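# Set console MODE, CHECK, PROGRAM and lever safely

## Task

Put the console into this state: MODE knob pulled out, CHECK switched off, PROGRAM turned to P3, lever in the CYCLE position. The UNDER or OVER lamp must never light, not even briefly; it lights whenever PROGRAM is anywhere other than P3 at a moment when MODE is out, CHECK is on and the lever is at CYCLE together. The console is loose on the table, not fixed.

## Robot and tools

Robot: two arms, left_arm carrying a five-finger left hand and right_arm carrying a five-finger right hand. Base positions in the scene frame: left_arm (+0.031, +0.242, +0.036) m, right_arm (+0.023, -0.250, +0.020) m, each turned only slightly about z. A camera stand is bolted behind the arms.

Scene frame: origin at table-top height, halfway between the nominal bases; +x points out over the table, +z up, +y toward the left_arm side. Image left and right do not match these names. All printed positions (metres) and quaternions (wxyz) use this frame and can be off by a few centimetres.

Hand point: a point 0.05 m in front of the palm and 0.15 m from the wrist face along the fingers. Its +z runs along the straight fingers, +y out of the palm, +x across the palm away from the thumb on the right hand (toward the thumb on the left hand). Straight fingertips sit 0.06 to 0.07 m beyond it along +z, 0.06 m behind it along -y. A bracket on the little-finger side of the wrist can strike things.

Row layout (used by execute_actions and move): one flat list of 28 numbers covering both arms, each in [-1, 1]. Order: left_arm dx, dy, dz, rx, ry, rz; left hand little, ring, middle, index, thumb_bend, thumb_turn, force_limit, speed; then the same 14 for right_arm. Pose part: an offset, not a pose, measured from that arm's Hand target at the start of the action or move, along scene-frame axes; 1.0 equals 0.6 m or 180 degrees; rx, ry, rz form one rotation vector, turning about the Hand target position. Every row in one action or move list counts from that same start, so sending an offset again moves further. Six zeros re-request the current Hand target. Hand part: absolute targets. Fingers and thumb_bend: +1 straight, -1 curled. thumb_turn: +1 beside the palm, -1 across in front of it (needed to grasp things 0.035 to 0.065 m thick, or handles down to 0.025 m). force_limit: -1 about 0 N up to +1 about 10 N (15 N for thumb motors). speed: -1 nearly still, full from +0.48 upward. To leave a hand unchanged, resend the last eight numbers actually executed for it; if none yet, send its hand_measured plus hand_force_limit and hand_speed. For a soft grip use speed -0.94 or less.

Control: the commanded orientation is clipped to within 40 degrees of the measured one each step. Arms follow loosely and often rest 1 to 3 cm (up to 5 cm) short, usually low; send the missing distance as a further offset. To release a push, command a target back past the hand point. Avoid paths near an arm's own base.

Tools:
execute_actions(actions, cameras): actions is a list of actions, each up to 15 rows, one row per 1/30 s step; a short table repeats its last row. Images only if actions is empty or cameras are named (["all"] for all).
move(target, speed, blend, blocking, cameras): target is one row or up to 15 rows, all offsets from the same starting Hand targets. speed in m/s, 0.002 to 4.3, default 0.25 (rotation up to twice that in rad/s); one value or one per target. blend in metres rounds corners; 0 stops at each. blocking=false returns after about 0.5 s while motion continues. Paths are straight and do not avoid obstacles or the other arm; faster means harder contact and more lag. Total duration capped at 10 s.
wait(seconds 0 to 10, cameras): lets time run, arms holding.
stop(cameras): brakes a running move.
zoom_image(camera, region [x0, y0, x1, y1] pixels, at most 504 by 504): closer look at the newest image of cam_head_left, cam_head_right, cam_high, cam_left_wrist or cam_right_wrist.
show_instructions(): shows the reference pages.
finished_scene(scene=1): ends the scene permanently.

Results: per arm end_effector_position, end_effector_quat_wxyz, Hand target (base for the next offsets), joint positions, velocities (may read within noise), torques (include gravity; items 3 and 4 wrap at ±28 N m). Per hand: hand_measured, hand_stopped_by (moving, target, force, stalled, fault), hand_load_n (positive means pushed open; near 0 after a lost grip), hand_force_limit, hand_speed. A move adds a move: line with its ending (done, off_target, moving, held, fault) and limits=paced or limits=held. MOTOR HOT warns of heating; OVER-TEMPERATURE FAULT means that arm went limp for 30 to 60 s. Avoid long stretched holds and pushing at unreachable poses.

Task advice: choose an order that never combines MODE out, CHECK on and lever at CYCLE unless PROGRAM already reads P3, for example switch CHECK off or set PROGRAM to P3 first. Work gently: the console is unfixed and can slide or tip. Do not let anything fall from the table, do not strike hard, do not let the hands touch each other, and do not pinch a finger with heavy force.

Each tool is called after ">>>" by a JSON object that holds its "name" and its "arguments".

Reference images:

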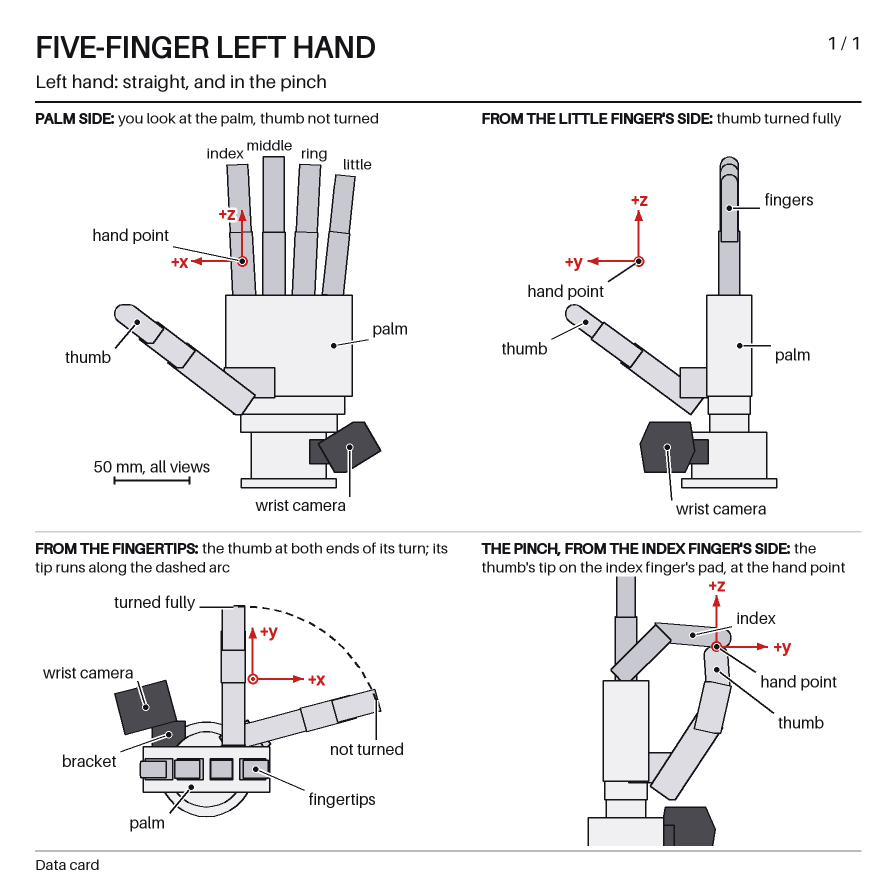

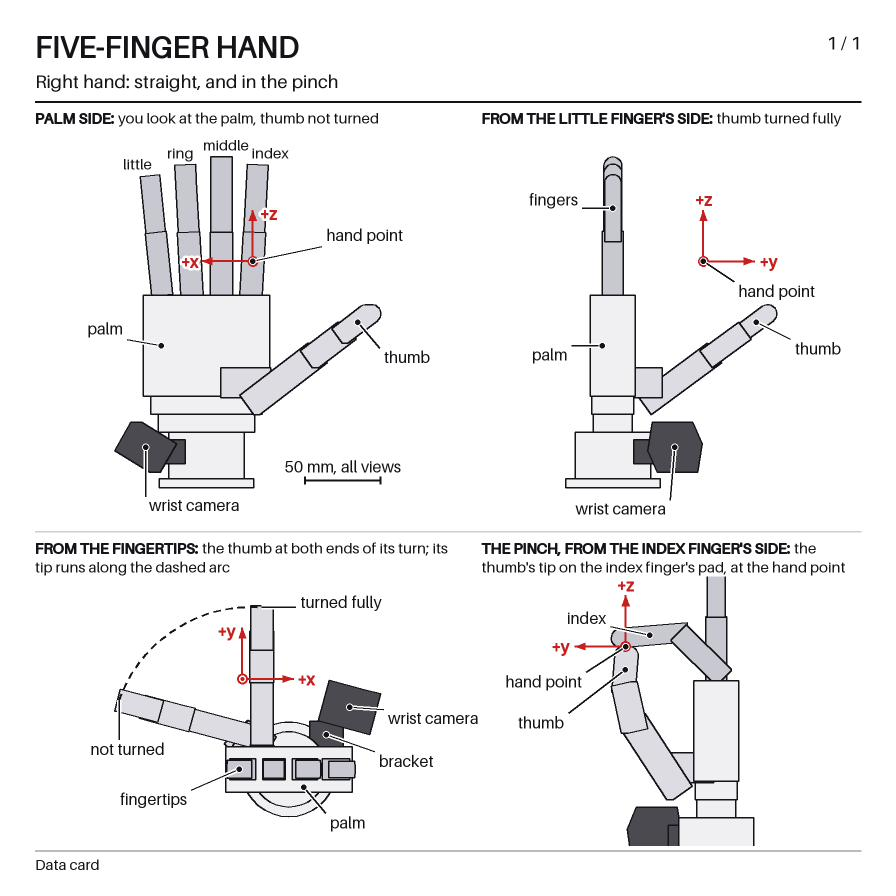

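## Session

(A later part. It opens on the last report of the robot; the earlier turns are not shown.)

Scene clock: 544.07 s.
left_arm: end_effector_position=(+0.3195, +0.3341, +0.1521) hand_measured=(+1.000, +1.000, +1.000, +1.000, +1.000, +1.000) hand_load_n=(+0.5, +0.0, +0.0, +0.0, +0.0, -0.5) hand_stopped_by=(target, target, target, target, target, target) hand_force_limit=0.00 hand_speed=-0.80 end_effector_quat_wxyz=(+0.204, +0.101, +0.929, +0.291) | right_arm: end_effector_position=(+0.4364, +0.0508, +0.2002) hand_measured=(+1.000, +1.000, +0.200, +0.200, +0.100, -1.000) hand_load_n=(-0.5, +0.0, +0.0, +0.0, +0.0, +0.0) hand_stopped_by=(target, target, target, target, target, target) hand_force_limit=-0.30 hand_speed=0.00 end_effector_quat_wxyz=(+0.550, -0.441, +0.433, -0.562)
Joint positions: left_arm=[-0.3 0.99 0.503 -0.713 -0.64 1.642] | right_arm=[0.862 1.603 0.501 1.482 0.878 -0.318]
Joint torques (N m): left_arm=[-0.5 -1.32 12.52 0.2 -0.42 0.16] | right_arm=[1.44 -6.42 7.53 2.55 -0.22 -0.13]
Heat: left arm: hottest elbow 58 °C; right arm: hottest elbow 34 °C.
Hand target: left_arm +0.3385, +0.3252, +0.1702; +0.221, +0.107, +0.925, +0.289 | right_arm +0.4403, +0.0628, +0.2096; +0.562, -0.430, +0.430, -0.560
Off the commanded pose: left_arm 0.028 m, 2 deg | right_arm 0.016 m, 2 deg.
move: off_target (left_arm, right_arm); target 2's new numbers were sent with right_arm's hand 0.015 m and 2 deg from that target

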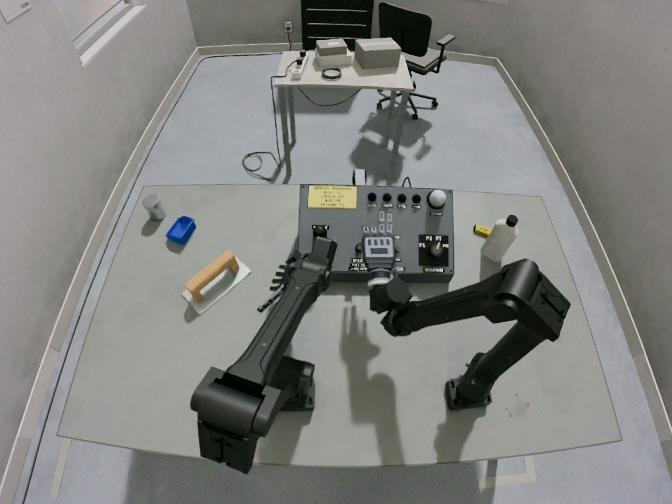

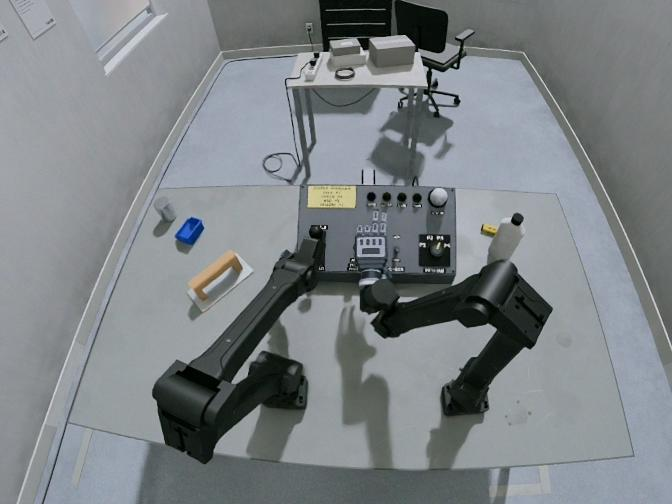

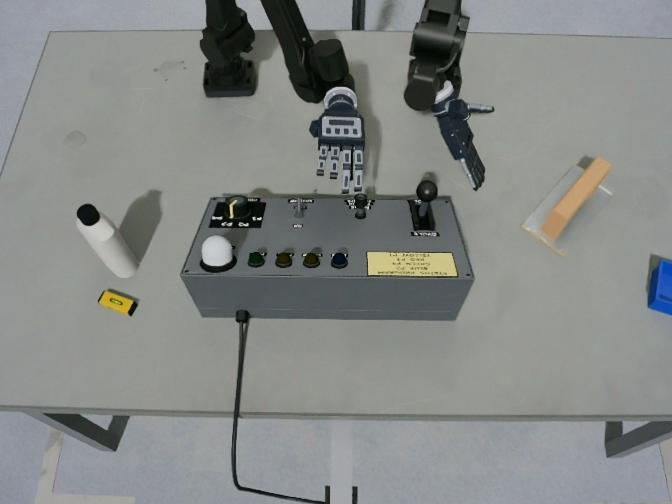

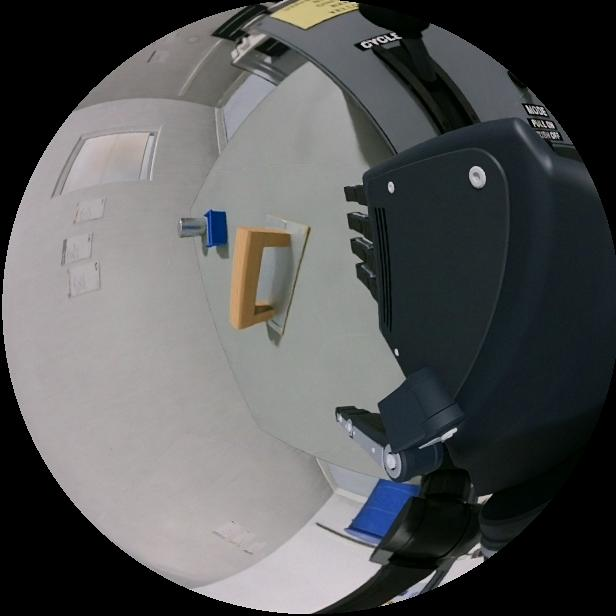

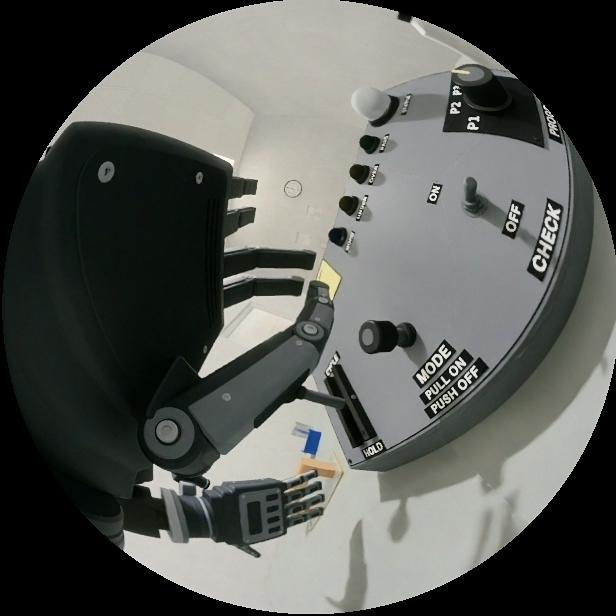

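>>> {"name": "move", "arguments": {"target": [0, 0, 0, 0, 0, 0, 1, 1, 1, 1, 1, 1, 0, -0.8, -0.037, 0.032, -0.058, 0, 0.0278, 0, 1, 1, 0.2, 0.2, 0.1, -1, -0.3, 0.0], "speed": 0.12, "cameras": ["cam_head_right", "cam_high", "cam_right_wrist"]}}

>>> {"name": "zoom_image", "arguments": {"camera": "cam_high", "region": [300, 150, 420, 240]}}

>>> {"name": "zoom_image", "arguments": {"camera": "cam_right_wrist", "region": [240, 220, 420, 400]}}

Scene clock: 607.63 s.
left_arm: end_effector_position=(+0.3195, +0.3341, +0.1521) hand_measured=(+1.000, +1.000, +1.000, +1.000, +1.000, +1.000) hand_load_n=(+0.0, +0.0, +0.0, +0.0, +0.0, +0.0) hand_stopped_by=(target, target, target, target, target, target) hand_force_limit=0.00 hand_speed=-0.80 end_effector_quat_wxyz=(+0.204, +0.101, +0.929, +0.291) | right_arm: end_effector_position=(+0.4147, +0.0688, +0.1715) hand_measured=(+1.000, +1.000, +0.200, +0.200, +0.100, -1.000) hand_load_n=(+0.0, +0.0, +0.0, +0.0, +0.0, +0.0) hand_stopped_by=(target, target, target, target, target, target) hand_force_limit=-0.30 hand_speed=0.00 end_effector_quat_wxyz=(+0.536, -0.458, +0.452, -0.546)
Joint positions: left_arm=[-0.3 0.99 0.503 -0.713 -0.64 1.642] | right_arm=[0.941 1.645 0.501 1.453 0.974 -0.274]
Joint torques (N m): left_arm=[-0.73 -1.79 12.4 0.53 -0.47 0.18] | right_arm=[1.2 -7.06 7.24 1.07 -0.04 0.05]
Heat: left arm: hottest elbow 58 °C; right arm: hottest elbow 37 °C.
Hand target: left_arm +0.3385, +0.3252, +0.1702; +0.221, +0.107, +0.925, +0.289 | right_arm +0.4182, +0.0820, +0.1748; +0.542, -0.454, +0.455, -0.541
Off the commanded pose: left_arm 0.028 m, 2 deg | right_arm 0.014 m, 1 deg.
move: off_target (left_arm, right_arm)
Images, in order (width x height): cam_head_right 672x504, cam_high 672x504, cam_right_wrist 616x616.

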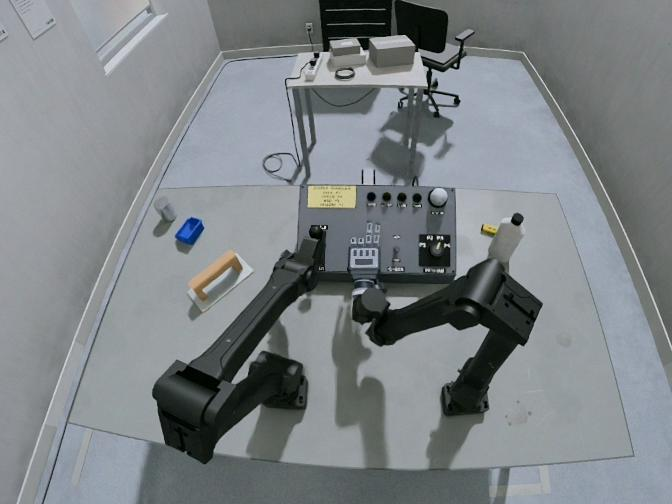

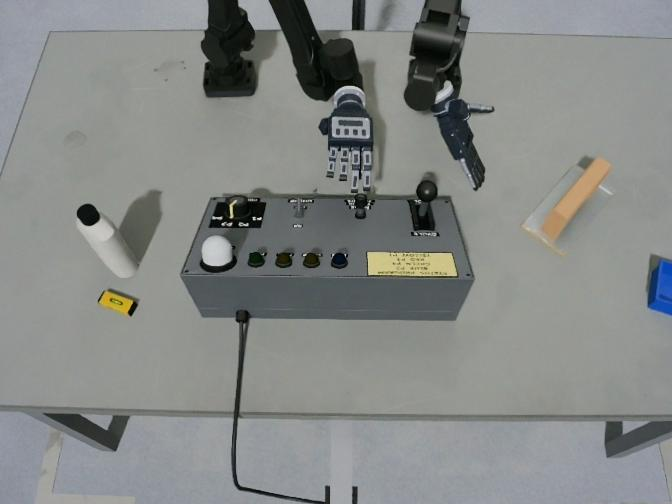

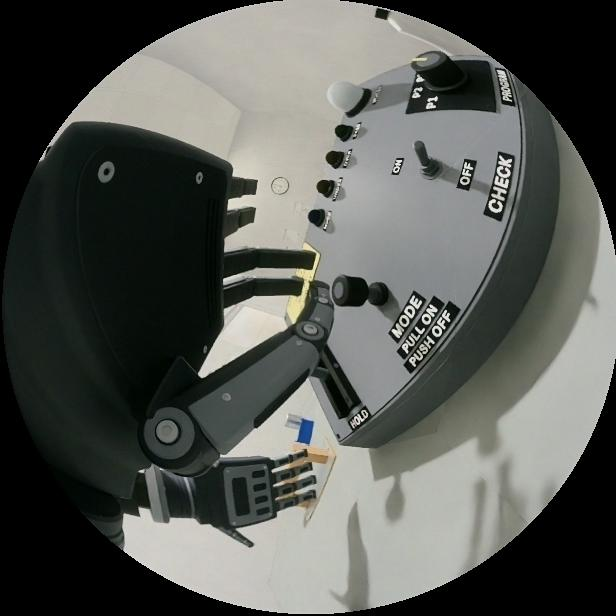

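Scaled by 4.200.

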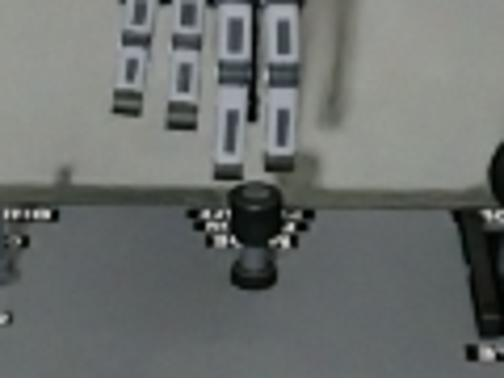

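Scaled by 2.800 from the camera's 616x616 image, which has a finer 880x880 frame.

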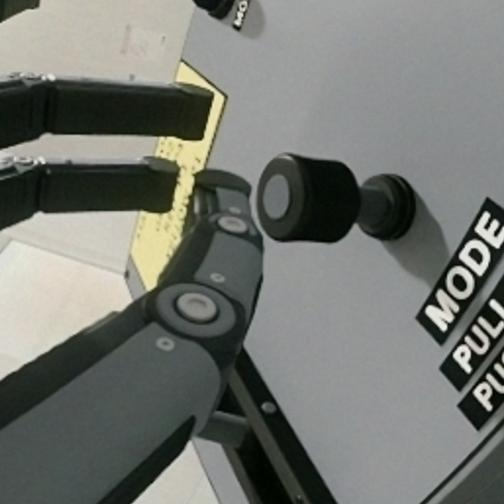

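>>> {"name": "move", "arguments": {"target": [0, 0, 0, 0, 0, 0, 1, 1, 1, 1, 1, 1, 0, -0.8, 0.008, 0, -0.046, 0, 0, 0, 1, 1, 0.2, 0.2, 0.1, -1, -0.3, 0.0], "speed": 0.08, "cameras": ["cam_head_right", "cam_high", "cam_right_wrist"]}}

>>> {"name": "zoom_image", "arguments": {"camera": "cam_high", "region": [300, 150, 420, 240]}}

>>> {"name": "zoom_image", "arguments": {"camera": "cam_right_wrist", "region": [240, 220, 420, 400]}}

Scene clock: 632.77 s.
left_arm: end_effector_position=(+0.3195, +0.3341, +0.1521) hand_measured=(+1.000, +1.000, +1.000, +1.000, +1.000, +1.000) hand_load_n=(+0.5, +0.0, +0.0, +0.0, +0.0, +0.0) hand_stopped_by=(target, target, target, target, target, target) hand_force_limit=0.00 hand_speed=-0.80 end_effector_quat_wxyz=(+0.204, +0.101, +0.929, +0.291) | right_arm: end_effector_position=(+0.4189, +0.0773, +0.1520) hand_measured=(+1.000, +1.000, +0.200, +0.200, +0.100, -1.000) hand_load_n=(+0.0, +0.0, +2.0, +0.0, +0.0, +0.0) hand_stopped_by=(target, target, target, target, target, target) hand_force_limit=-0.30 hand_speed=0.00 end_effector_quat_wxyz=(+0.541, -0.456, +0.453, -0.542)
Joint positions: left_arm=[-0.3 0.99 0.503 -0.713 -0.64 1.642] | right_arm=[0.941 1.734 0.52 1.525 0.968 -0.264]
Joint torques (N m): left_arm=[-0.67 -1.08 12.44 0.53 -0.44 0.16] | right_arm=[0.44 -6.42 5.49 2.02 -0.19 0.02]
Heat: left arm: hottest elbow 58 °C; right arm: hottest elbow 37 °C.
Hand target: left_arm +0.3385, +0.3252, +0.1702; +0.221, +0.107, +0.925, +0.289 | right_arm +0.4230, +0.0820, +0.1472; +0.542, -0.454, +0.455, -0.541
Off the commanded pose: left_arm 0.028 m, 2 deg | right_arm 0.008 m, 0 deg.
move: off_target (left_arm)
Images, in order (width x height): cam_head_right 672x504, cam_high 672x504, cam_right_wrist 616x616.

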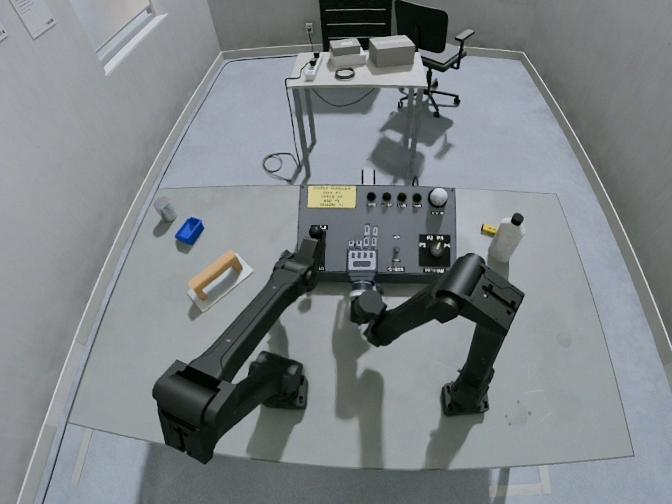

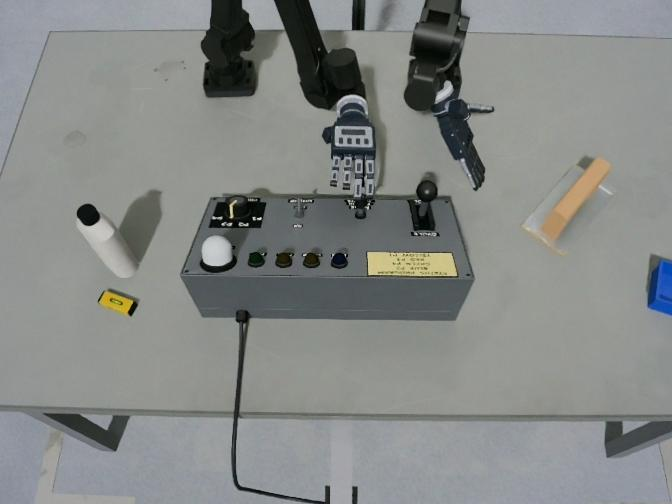

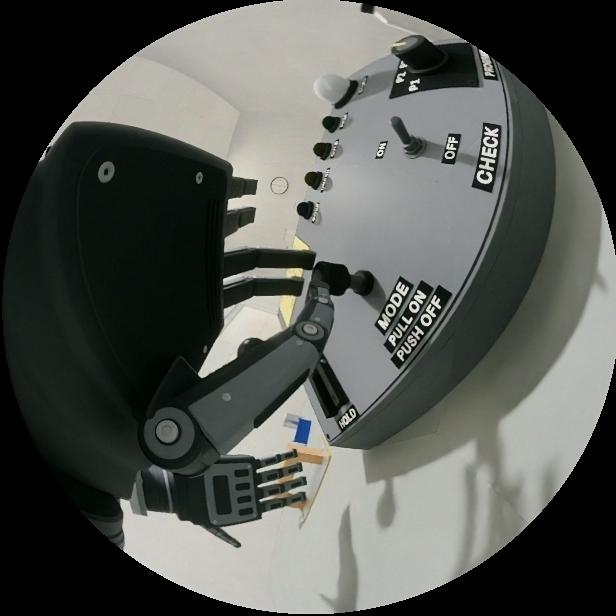

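Scaled by 4.200.

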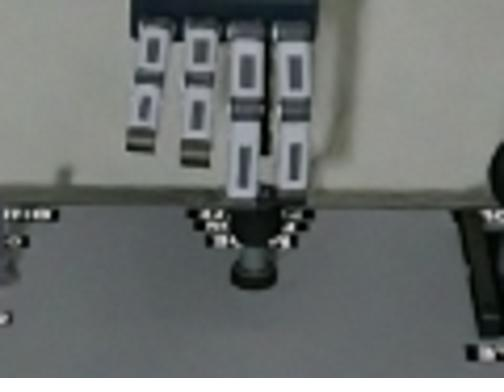

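Scaled by 2.800 from the camera's 616x616 image, which has a finer 880x880 frame.

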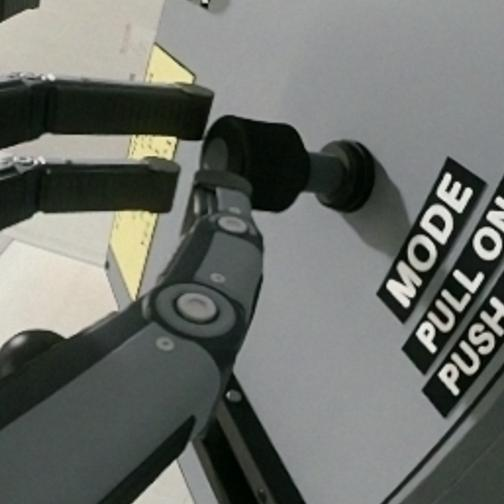

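>>> {"name": "zoom_image", "arguments": {"camera": "cam_right_wrist", "region": [285, 235, 375, 325]}}

>>> {"name": "zoom_image", "arguments": {"camera": "cam_high", "region": [330, 170, 390, 230]}}

Scaled by 5.600 from the camera's 616x616 image, which has a finer 880x880 frame.

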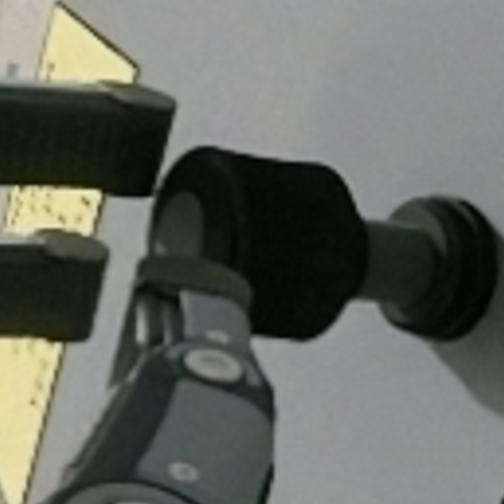

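Scaled by 8.400.

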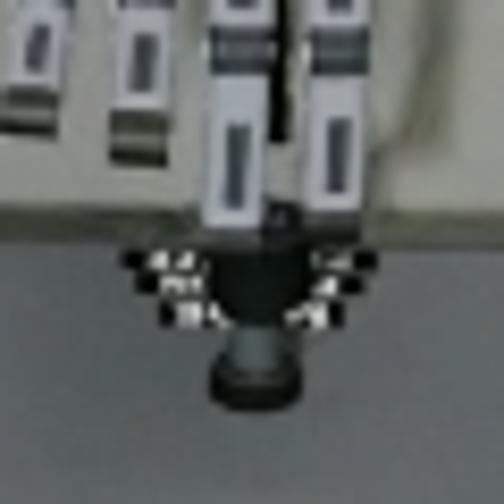

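>>> {"name": "move", "arguments": {"target": [0, 0, 0, 0, 0, 0, 1, 1, 1, 1, 1, 1, 0, -0.8, 0.0, -0.015, 0.012, 0, 0, 0, 1, 1, 0.28, 0.28, 0.1, -1, -0.3, 0.0], "speed": 0.08, "cameras": ["cam_high", "cam_right_wrist"]}}

>>> {"name": "zoom_image", "arguments": {"camera": "cam_high", "region": [330, 170, 390, 230]}}

>>> {"name": "zoom_image", "arguments": {"camera": "cam_right_wrist", "region": [240, 220, 420, 400]}}

Scene clock: 660.93 s.
left_arm: end_effector_position=(+0.3195, +0.3341, +0.1521) hand_measured=(+1.000, +1.000, +1.000, +1.000, +1.000, +1.000) hand_load_n=(+0.0, +0.0, +0.0, +0.0, +0.0, +0.0) hand_stopped_by=(target, target, target, target, target, target) hand_force_limit=0.00 hand_speed=-0.80 end_effector_quat_wxyz=(+0.204, +0.101, +0.929, +0.291) | right_arm: end_effector_position=(+0.4203, +0.0775, +0.1499) hand_measured=(+1.000, +1.000, +0.280, +0.280, +0.100, -1.000) hand_load_n=(+0.0, +0.0, +0.0, +0.0, +0.5, +0.0) hand_stopped_by=(target, target, target, target, target, target) hand_force_limit=-0.30 hand_speed=0.00 end_effector_quat_wxyz=(+0.542, -0.458, +0.451, -0.542)
Joint positions: left_arm=[-0.3 0.99 0.503 -0.713 -0.64 1.642] | right_arm=[0.936 1.74 0.52 1.525 0.957 -0.261]
Joint torques (N m): left_arm=[-0.79 -1.32 12.31 0.46 -0.41 0.16] | right_arm=[-0.38 -9.41 3.82 1.18 -0.26 0.06]
Heat: left arm: hottest elbow 59 °C; right arm: hottest elbow 35 °C.
Hand target: left_arm +0.3385, +0.3252, +0.1702; +0.221, +0.107, +0.925, +0.289 | right_arm +0.4230, +0.0729, +0.1544; +0.542, -0.454, +0.455, -0.541
Off the commanded pose: left_arm 0.028 m, 2 deg | right_arm 0.007 m, 1 deg.
move: off_target (left_arm)
Images, in order (width x height): cam_high 672x504, cam_right_wrist 616x616.

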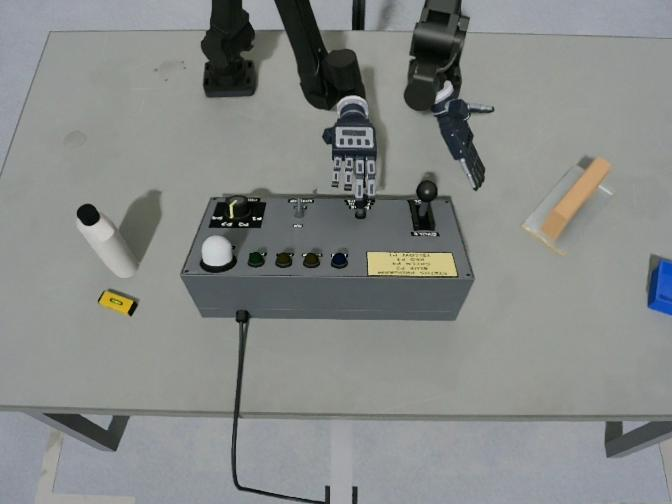

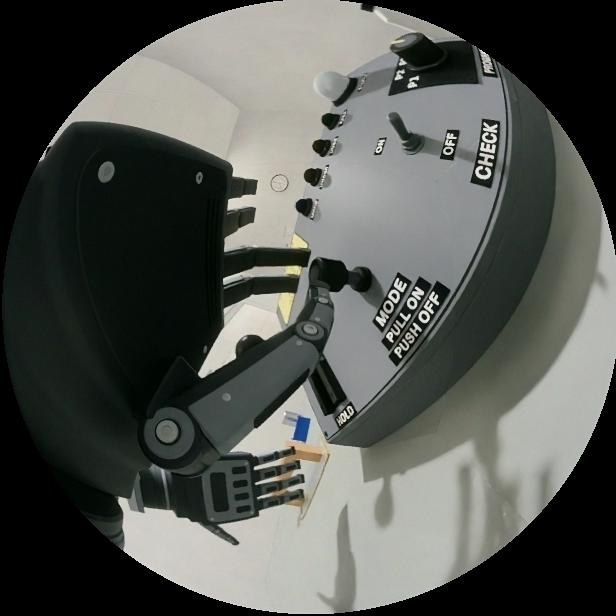

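Scaled by 8.400.

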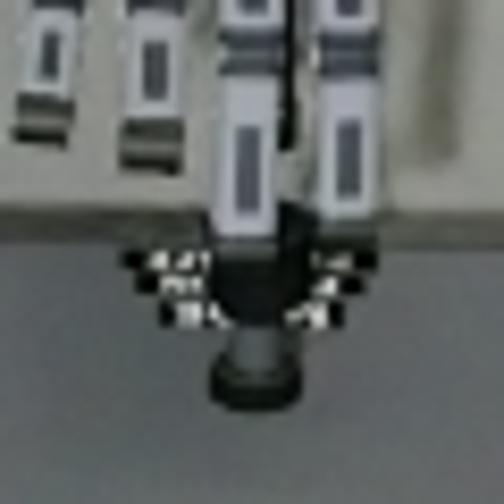

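Scaled by 2.800 from the camera's 616x616 image, which has a finer 880x880 frame.

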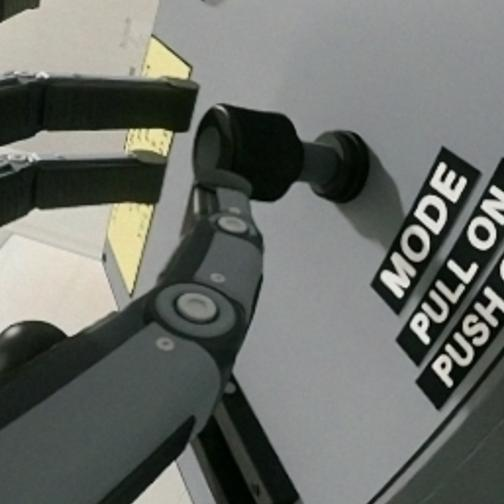

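>>> {"name": "move", "arguments": {"target": [0, 0, 0, 0, 0, 0, 1, 1, 1, 1, 1, 1, 0, -0.8, -0.003, -0.015, 0.008, 0, 0, 0, 1, 1, 0.28, 0.28, 0.1, -1, -0.3, 0.0], "speed": 0.1, "cameras": ["cam_high", "cam_right_wrist"]}}

>>> {"name": "zoom_image", "arguments": {"camera": "cam_high", "region": [330, 170, 390, 230]}}

>>> {"name": "zoom_image", "arguments": {"camera": "cam_right_wrist", "region": [240, 220, 420, 400]}}

Scene clock: 666.93 s.
left_arm: end_effector_position=(+0.3195, +0.3341, +0.1521) hand_measured=(+1.000, +1.000, +1.000, +1.000, +1.000, +1.000) hand_load_n=(+0.0, +0.0, +0.5, +0.0, +0.0, +0.0) hand_stopped_by=(target, target, target, target, target, target) hand_force_limit=0.00 hand_speed=-0.80 end_effector_quat_wxyz=(+0.204, +0.101, +0.929, +0.291) | right_arm: end_effector_position=(+0.4182, +0.0682, +0.1547) hand_measured=(+1.000, +1.000, +0.280, +0.280, +0.100, -1.000) hand_load_n=(+0.0, -0.5, +0.0, +0.0, +0.0, +0.0) hand_stopped_by=(target, target, target, target, target, target) hand_force_limit=-0.30 hand_speed=0.00 end_effector_quat_wxyz=(+0.542, -0.459, +0.451, -0.541)
Joint positions: left_arm=[-0.3 0.99 0.503 -0.713 -0.64 1.642] | right_arm=[0.927 1.707 0.496 1.512 0.947 -0.255]
Joint torques (N m): left_arm=[-0.44 -1.79 12.57 0.32 -0.46 0.21] | right_arm=[-0.62 -9.35 4.01 1.22 -0.3 0.03]
Heat: left arm: hottest elbow 59 °C; right arm: hottest elbow 35 °C.
Hand target: left_arm +0.3385, +0.3252, +0.1702; +0.221, +0.107, +0.925, +0.289 | right_arm +0.4212, +0.0640, +0.1594; +0.543, -0.454, +0.455, -0.541
Off the commanded pose: left_arm 0.028 m, 2 deg | right_arm 0.007 m, 1 deg.
move: off_target (left_arm)
Images, in order (width x height): cam_high 672x504, cam_right_wrist 616x616.

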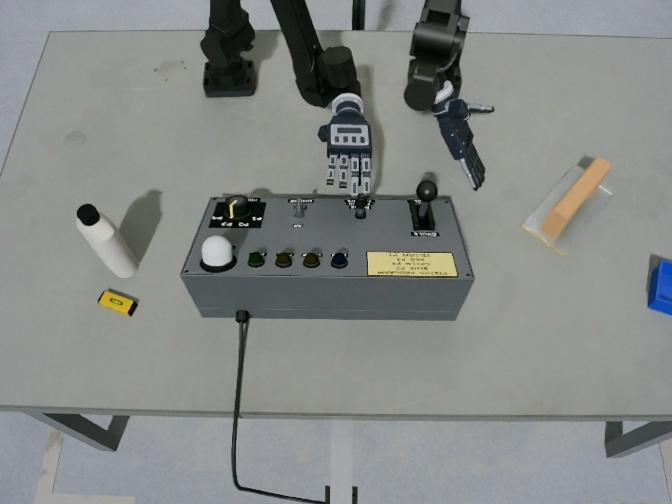

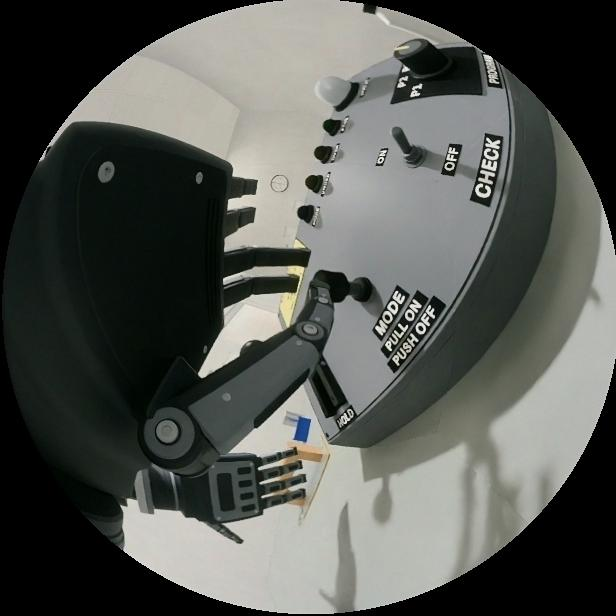

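Scaled by 8.400.

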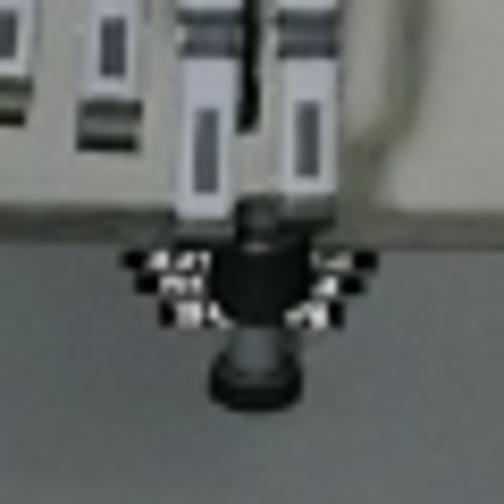

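Scaled by 2.800 from the camera's 616x616 image, which has a finer 880x880 frame.

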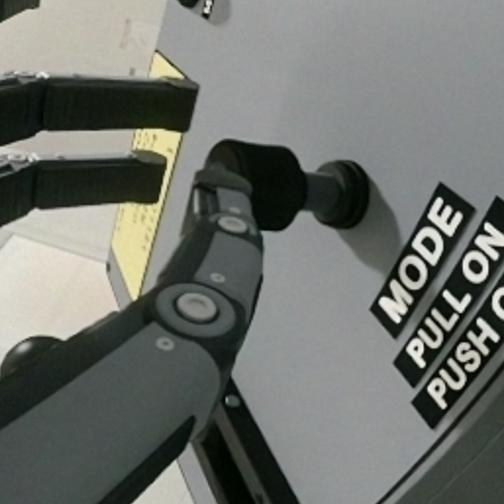

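>>> {"name": "move", "arguments": {"target": [0, 0, 0, 0, 0, 0, 1, 1, 1, 1, 1, 1, 0, -0.8, 0.0103, 0.0067, -0.075, 0, 0, 0, 1, 1, 0.28, 0.28, 0.1, -1, -0.3, 0.0], "speed": 0.07, "cameras": ["cam_high", "cam_right_wrist"]}}

>>> {"name": "zoom_image", "arguments": {"camera": "cam_high", "region": [330, 170, 390, 230]}}

>>> {"name": "zoom_image", "arguments": {"camera": "cam_right_wrist", "region": [240, 220, 420, 400]}}

Scene clock: 681.00 s.
left_arm: end_effector_position=(+0.3195, +0.3341, +0.1521) hand_measured=(+1.000, +1.000, +1.000, +1.000, +1.000, +1.000) hand_load_n=(+0.0, +0.0, +0.0, +0.0, +0.0, +0.0) hand_stopped_by=(target, target, target, target, target, target) hand_force_limit=0.00 hand_speed=-0.80 end_effector_quat_wxyz=(+0.204, +0.101, +0.929, +0.291) | right_arm: end_effector_position=(+0.4268, +0.0719, +0.1335) hand_measured=(+1.000, +1.000, +0.280, +0.280, +0.100, -1.000) hand_load_n=(+0.0, +0.0, +1.0, +3.5, +0.0, +0.0) hand_stopped_by=(target, target, target, target, target, target) hand_force_limit=-0.30 hand_speed=0.00 end_effector_quat_wxyz=(+0.552, -0.449, +0.460, -0.531)
Joint positions: left_arm=[-0.3 0.99 0.503 -0.713 -0.64 1.642] | right_arm=[0.909 1.801 0.514 1.582 0.932 -0.207]
Joint torques (N m): left_arm=[-0.91 -1.61 12.51 0.47 -0.43 0.24] | right_arm=[0.26 -6.01 3.45 1.61 -0.1 -0.04]
Heat: left arm: hottest elbow 59 °C; right arm: hottest elbow 34 °C.
Hand target: left_arm +0.3385, +0.3252, +0.1702; +0.221, +0.107, +0.925, +0.289 | right_arm +0.4273, +0.0679, +0.1142; +0.542, -0.454, +0.455, -0.541
Off the commanded pose: left_arm 0.028 m, 2 deg | right_arm 0.019 m, 2 deg.
joint read past its limit (right arm) — joint 4 (wrist pitch), upper limit.
joint sent to its limit (right arm) — joint 4 (wrist pitch), upper limit. The joint targets still meet the commanded pose.
move: off_target (left_arm, right_arm)
Images, in order (width x height): cam_high 672x504, cam_right_wrist 616x616.

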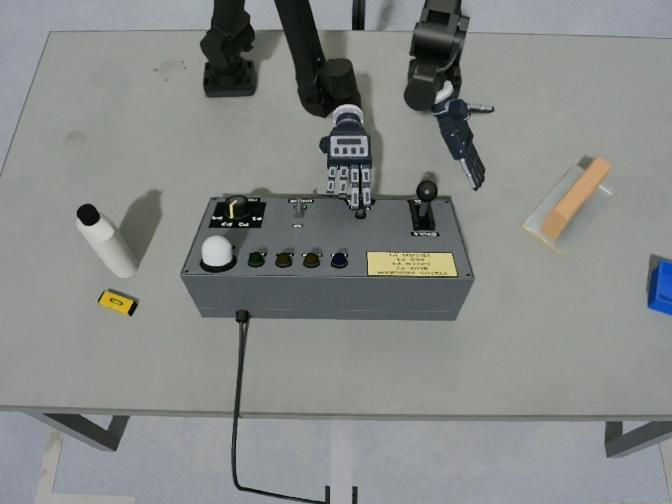

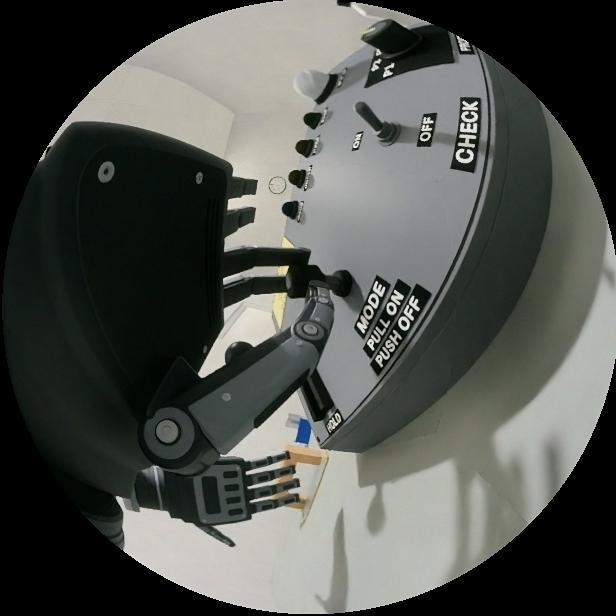

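Scaled by 8.400.

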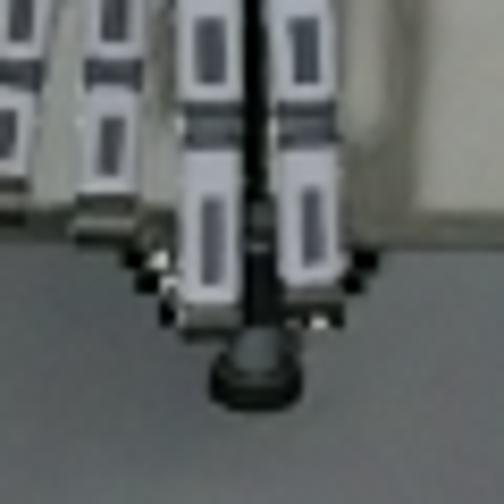

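Scaled by 2.800 from the camera's 616x616 image, which has a finer 880x880 frame.

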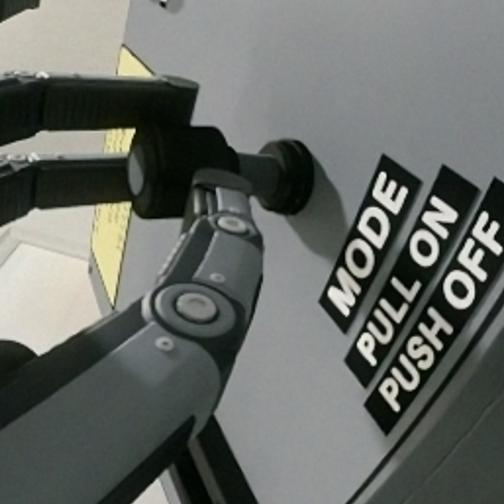

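>>> {"name": "move", "arguments": {"target": [0, 0, 0, 0, 0, 0, 1, 1, 1, 1, 1, 1, 0, -0.8, 0.0083, 0, 0.003, 0, 0.0389, 0, 1, 1, 0.28, 0.28, 0.1, -1, -0.3, 0.0], "speed": 0.07, "cameras": ["cam_high", "cam_right_wrist"]}}

>>> {"name": "zoom_image", "arguments": {"camera": "cam_high", "region": [330, 170, 390, 230]}}

>>> {"name": "zoom_image", "arguments": {"camera": "cam_right_wrist", "region": [240, 220, 420, 400]}}

Scene clock: 707.40 s.
left_arm: end_effector_position=(+0.3195, +0.3341, +0.1521) hand_measured=(+1.000, +1.000, +1.000, +1.000, +1.000, +1.000) hand_load_n=(+0.0, +0.0, +0.0, +0.0, +0.0, +0.0) hand_stopped_by=(target, target, target, target, target, target) hand_force_limit=0.00 hand_speed=-0.80 end_effector_quat_wxyz=(+0.204, +0.101, +0.929, +0.291) | right_arm: end_effector_position=(+0.4320, +0.0728, +0.1279) hand_measured=(+1.000, +1.000, +0.280, +0.280, +0.100, -1.000) hand_load_n=(+0.0, +0.0, +1.0, +3.5, +0.0, +0.0) hand_stopped_by=(target, target, target, target, target, target) hand_force_limit=-0.30 hand_speed=0.00 end_effector_quat_wxyz=(+0.530, -0.472, +0.487, -0.508)
Joint positions: left_arm=[-0.3 0.99 0.503 -0.713 -0.64 1.642] | right_arm=[0.891 1.709 0.522 1.319 0.932 -0.069]
Joint torques (N m): left_arm=[-1.73 -1.14 12.59 0.34 -0.4 0.23] | right_arm=[0.26 -7.71 4.22 0.5 -0.01 -0.07]
Heat: left arm: hottest elbow 59 °C; right arm: hottest elbow 33 °C.
Hand target: left_arm +0.3385, +0.3252, +0.1702; +0.221, +0.107, +0.925, +0.289 | right_arm +0.4322, +0.0680, +0.1160; +0.514, -0.487, +0.487, -0.512
Off the commanded pose: left_arm 0.028 m, 2 deg | right_arm 0.013 m, 3 deg.
move: off_target (left_arm, right_arm)
Images, in order (width x height): cam_high 672x504, cam_right_wrist 616x616.

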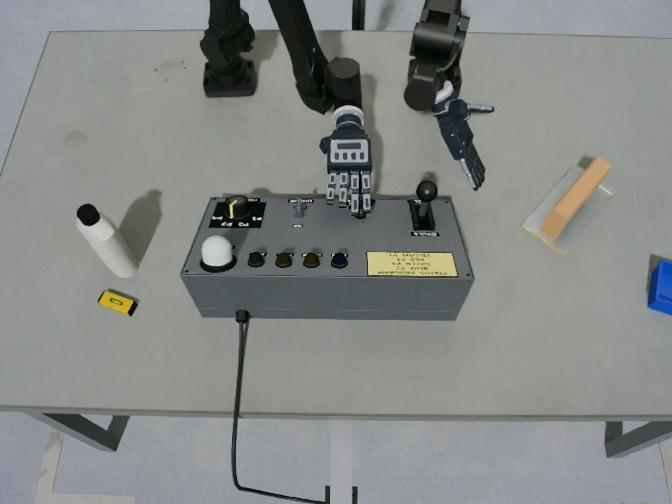

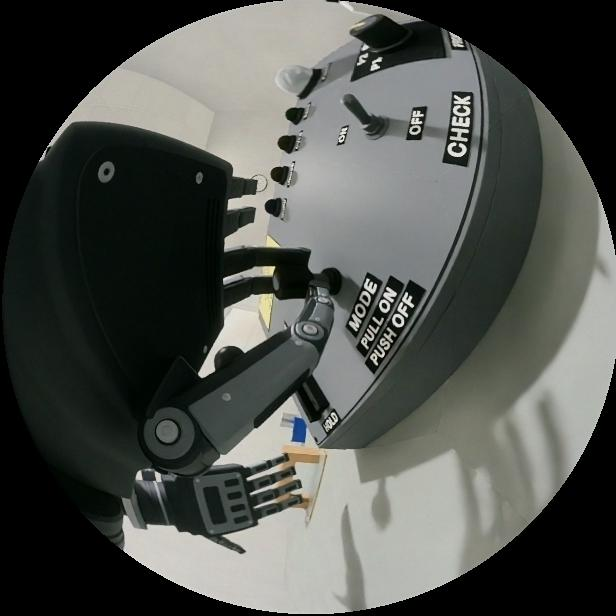

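Scaled by 8.400.

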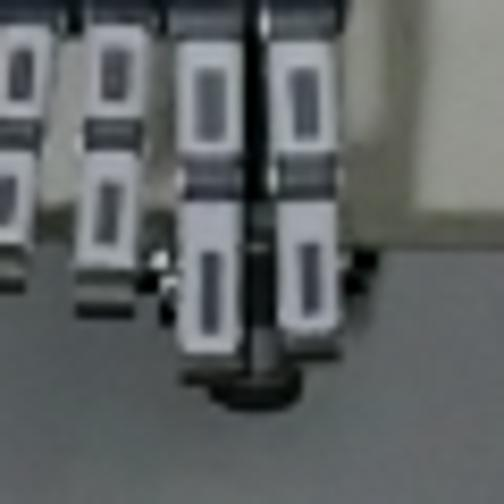

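Scaled by 2.800 from the camera's 616x616 image, which has a finer 880x880 frame.

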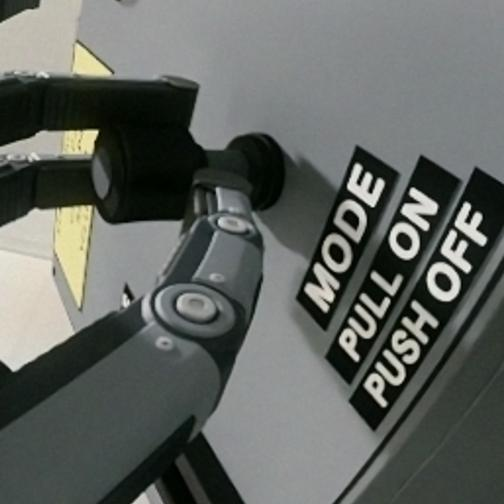

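>>> {"name": "move", "arguments": {"target": [[0, 0, 0, 0, 0, 0, 1, 1, 1, 1, 1, 1, 0, -0.8, 0, 0, 0.008, 0, 0, 0, 1, 1, 0.28, 0.28, 0.25, -1, -0.3, -0.3], [0, 0, 0, 0, 0, 0, 1, 1, 1, 1, 1, 1, 0, -0.8, 0.028, 0.0, 0.012, 0, 0, 0, 1, 1, 0.28, 0.28, 0.25, -1, -0.3, -0.3]], "speed": 0.06, "cameras": ["cam_high", "cam_right_wrist"]}}

>>> {"name": "zoom_image", "arguments": {"camera": "cam_high", "region": [330, 170, 390, 230]}}

>>> {"name": "zoom_image", "arguments": {"camera": "cam_right_wrist", "region": [240, 220, 420, 400]}}

Scene clock: 740.83 s.
left_arm: end_effector_position=(+0.3195, +0.3341, +0.1521) hand_measured=(+1.000, +1.000, +1.000, +1.000, +1.000, +1.000) hand_load_n=(+0.0, +0.0, +0.0, +0.0, +0.0, +0.5) hand_stopped_by=(target, target, target, target, target, target) hand_force_limit=0.00 hand_speed=-0.80 end_effector_quat_wxyz=(+0.204, +0.101, +0.929, +0.291) | right_arm: end_effector_position=(+0.4407, +0.0657, +0.1219) hand_measured=(+1.000, +1.000, +0.280, +0.280, +0.250, -1.000) hand_load_n=(+0.0, -0.5, +0.0, +0.5, +0.0, +0.0) hand_stopped_by=(target, target, target, target, target, target) hand_force_limit=-0.30 hand_speed=-0.30 end_effector_quat_wxyz=(+0.515, -0.489, +0.484, -0.511)
Joint positions: left_arm=[-0.3 0.99 0.503 -0.713 -0.64 1.642] | right_arm=[0.859 1.697 0.525 1.258 0.898 -0.068]
Joint torques (N m): left_arm=[-1.08 -1.96 12.56 0.54 -0.44 0.17] | right_arm=[-0.32 -8.12 6.5 1.22 -0.09 -0.01]
Heat: left arm: hottest elbow 60 °C; right arm: hottest elbow 32 °C.
Hand target: left_arm +0.3385, +0.3252, +0.1702; +0.221, +0.107, +0.925, +0.289 | right_arm +0.4491, +0.0679, +0.1233; +0.514, -0.486, +0.487, -0.512
Off the commanded pose: left_arm 0.028 m, 2 deg | right_arm 0.009 m, 1 deg.
move: off_target (left_arm)
Images, in order (width x height): cam_high 672x504, cam_right_wrist 616x616.

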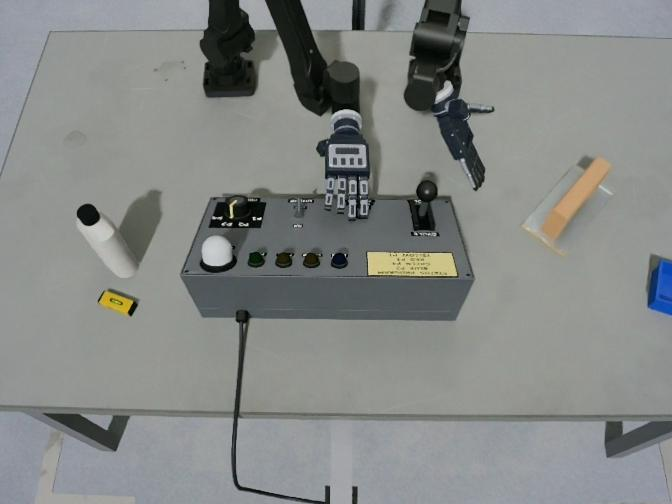

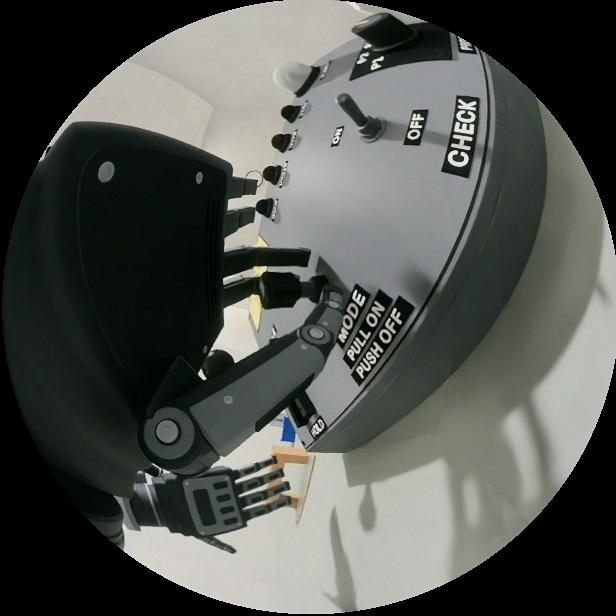

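Scaled by 8.400.

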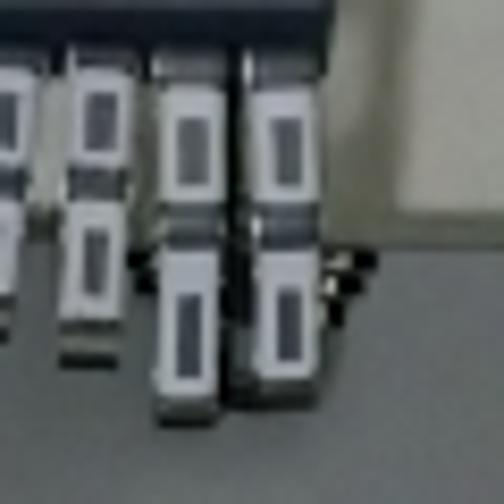

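Scaled by 2.800 from the camera's 616x616 image, which has a finer 880x880 frame.

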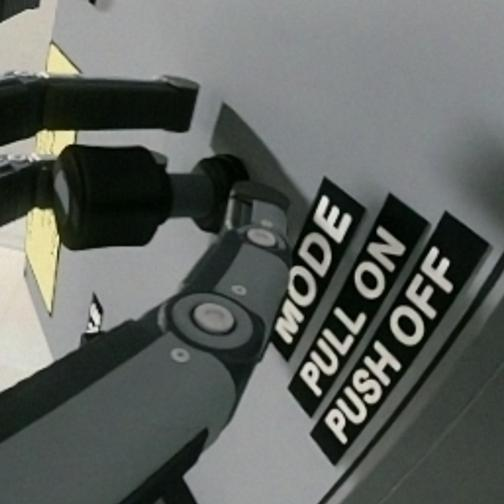

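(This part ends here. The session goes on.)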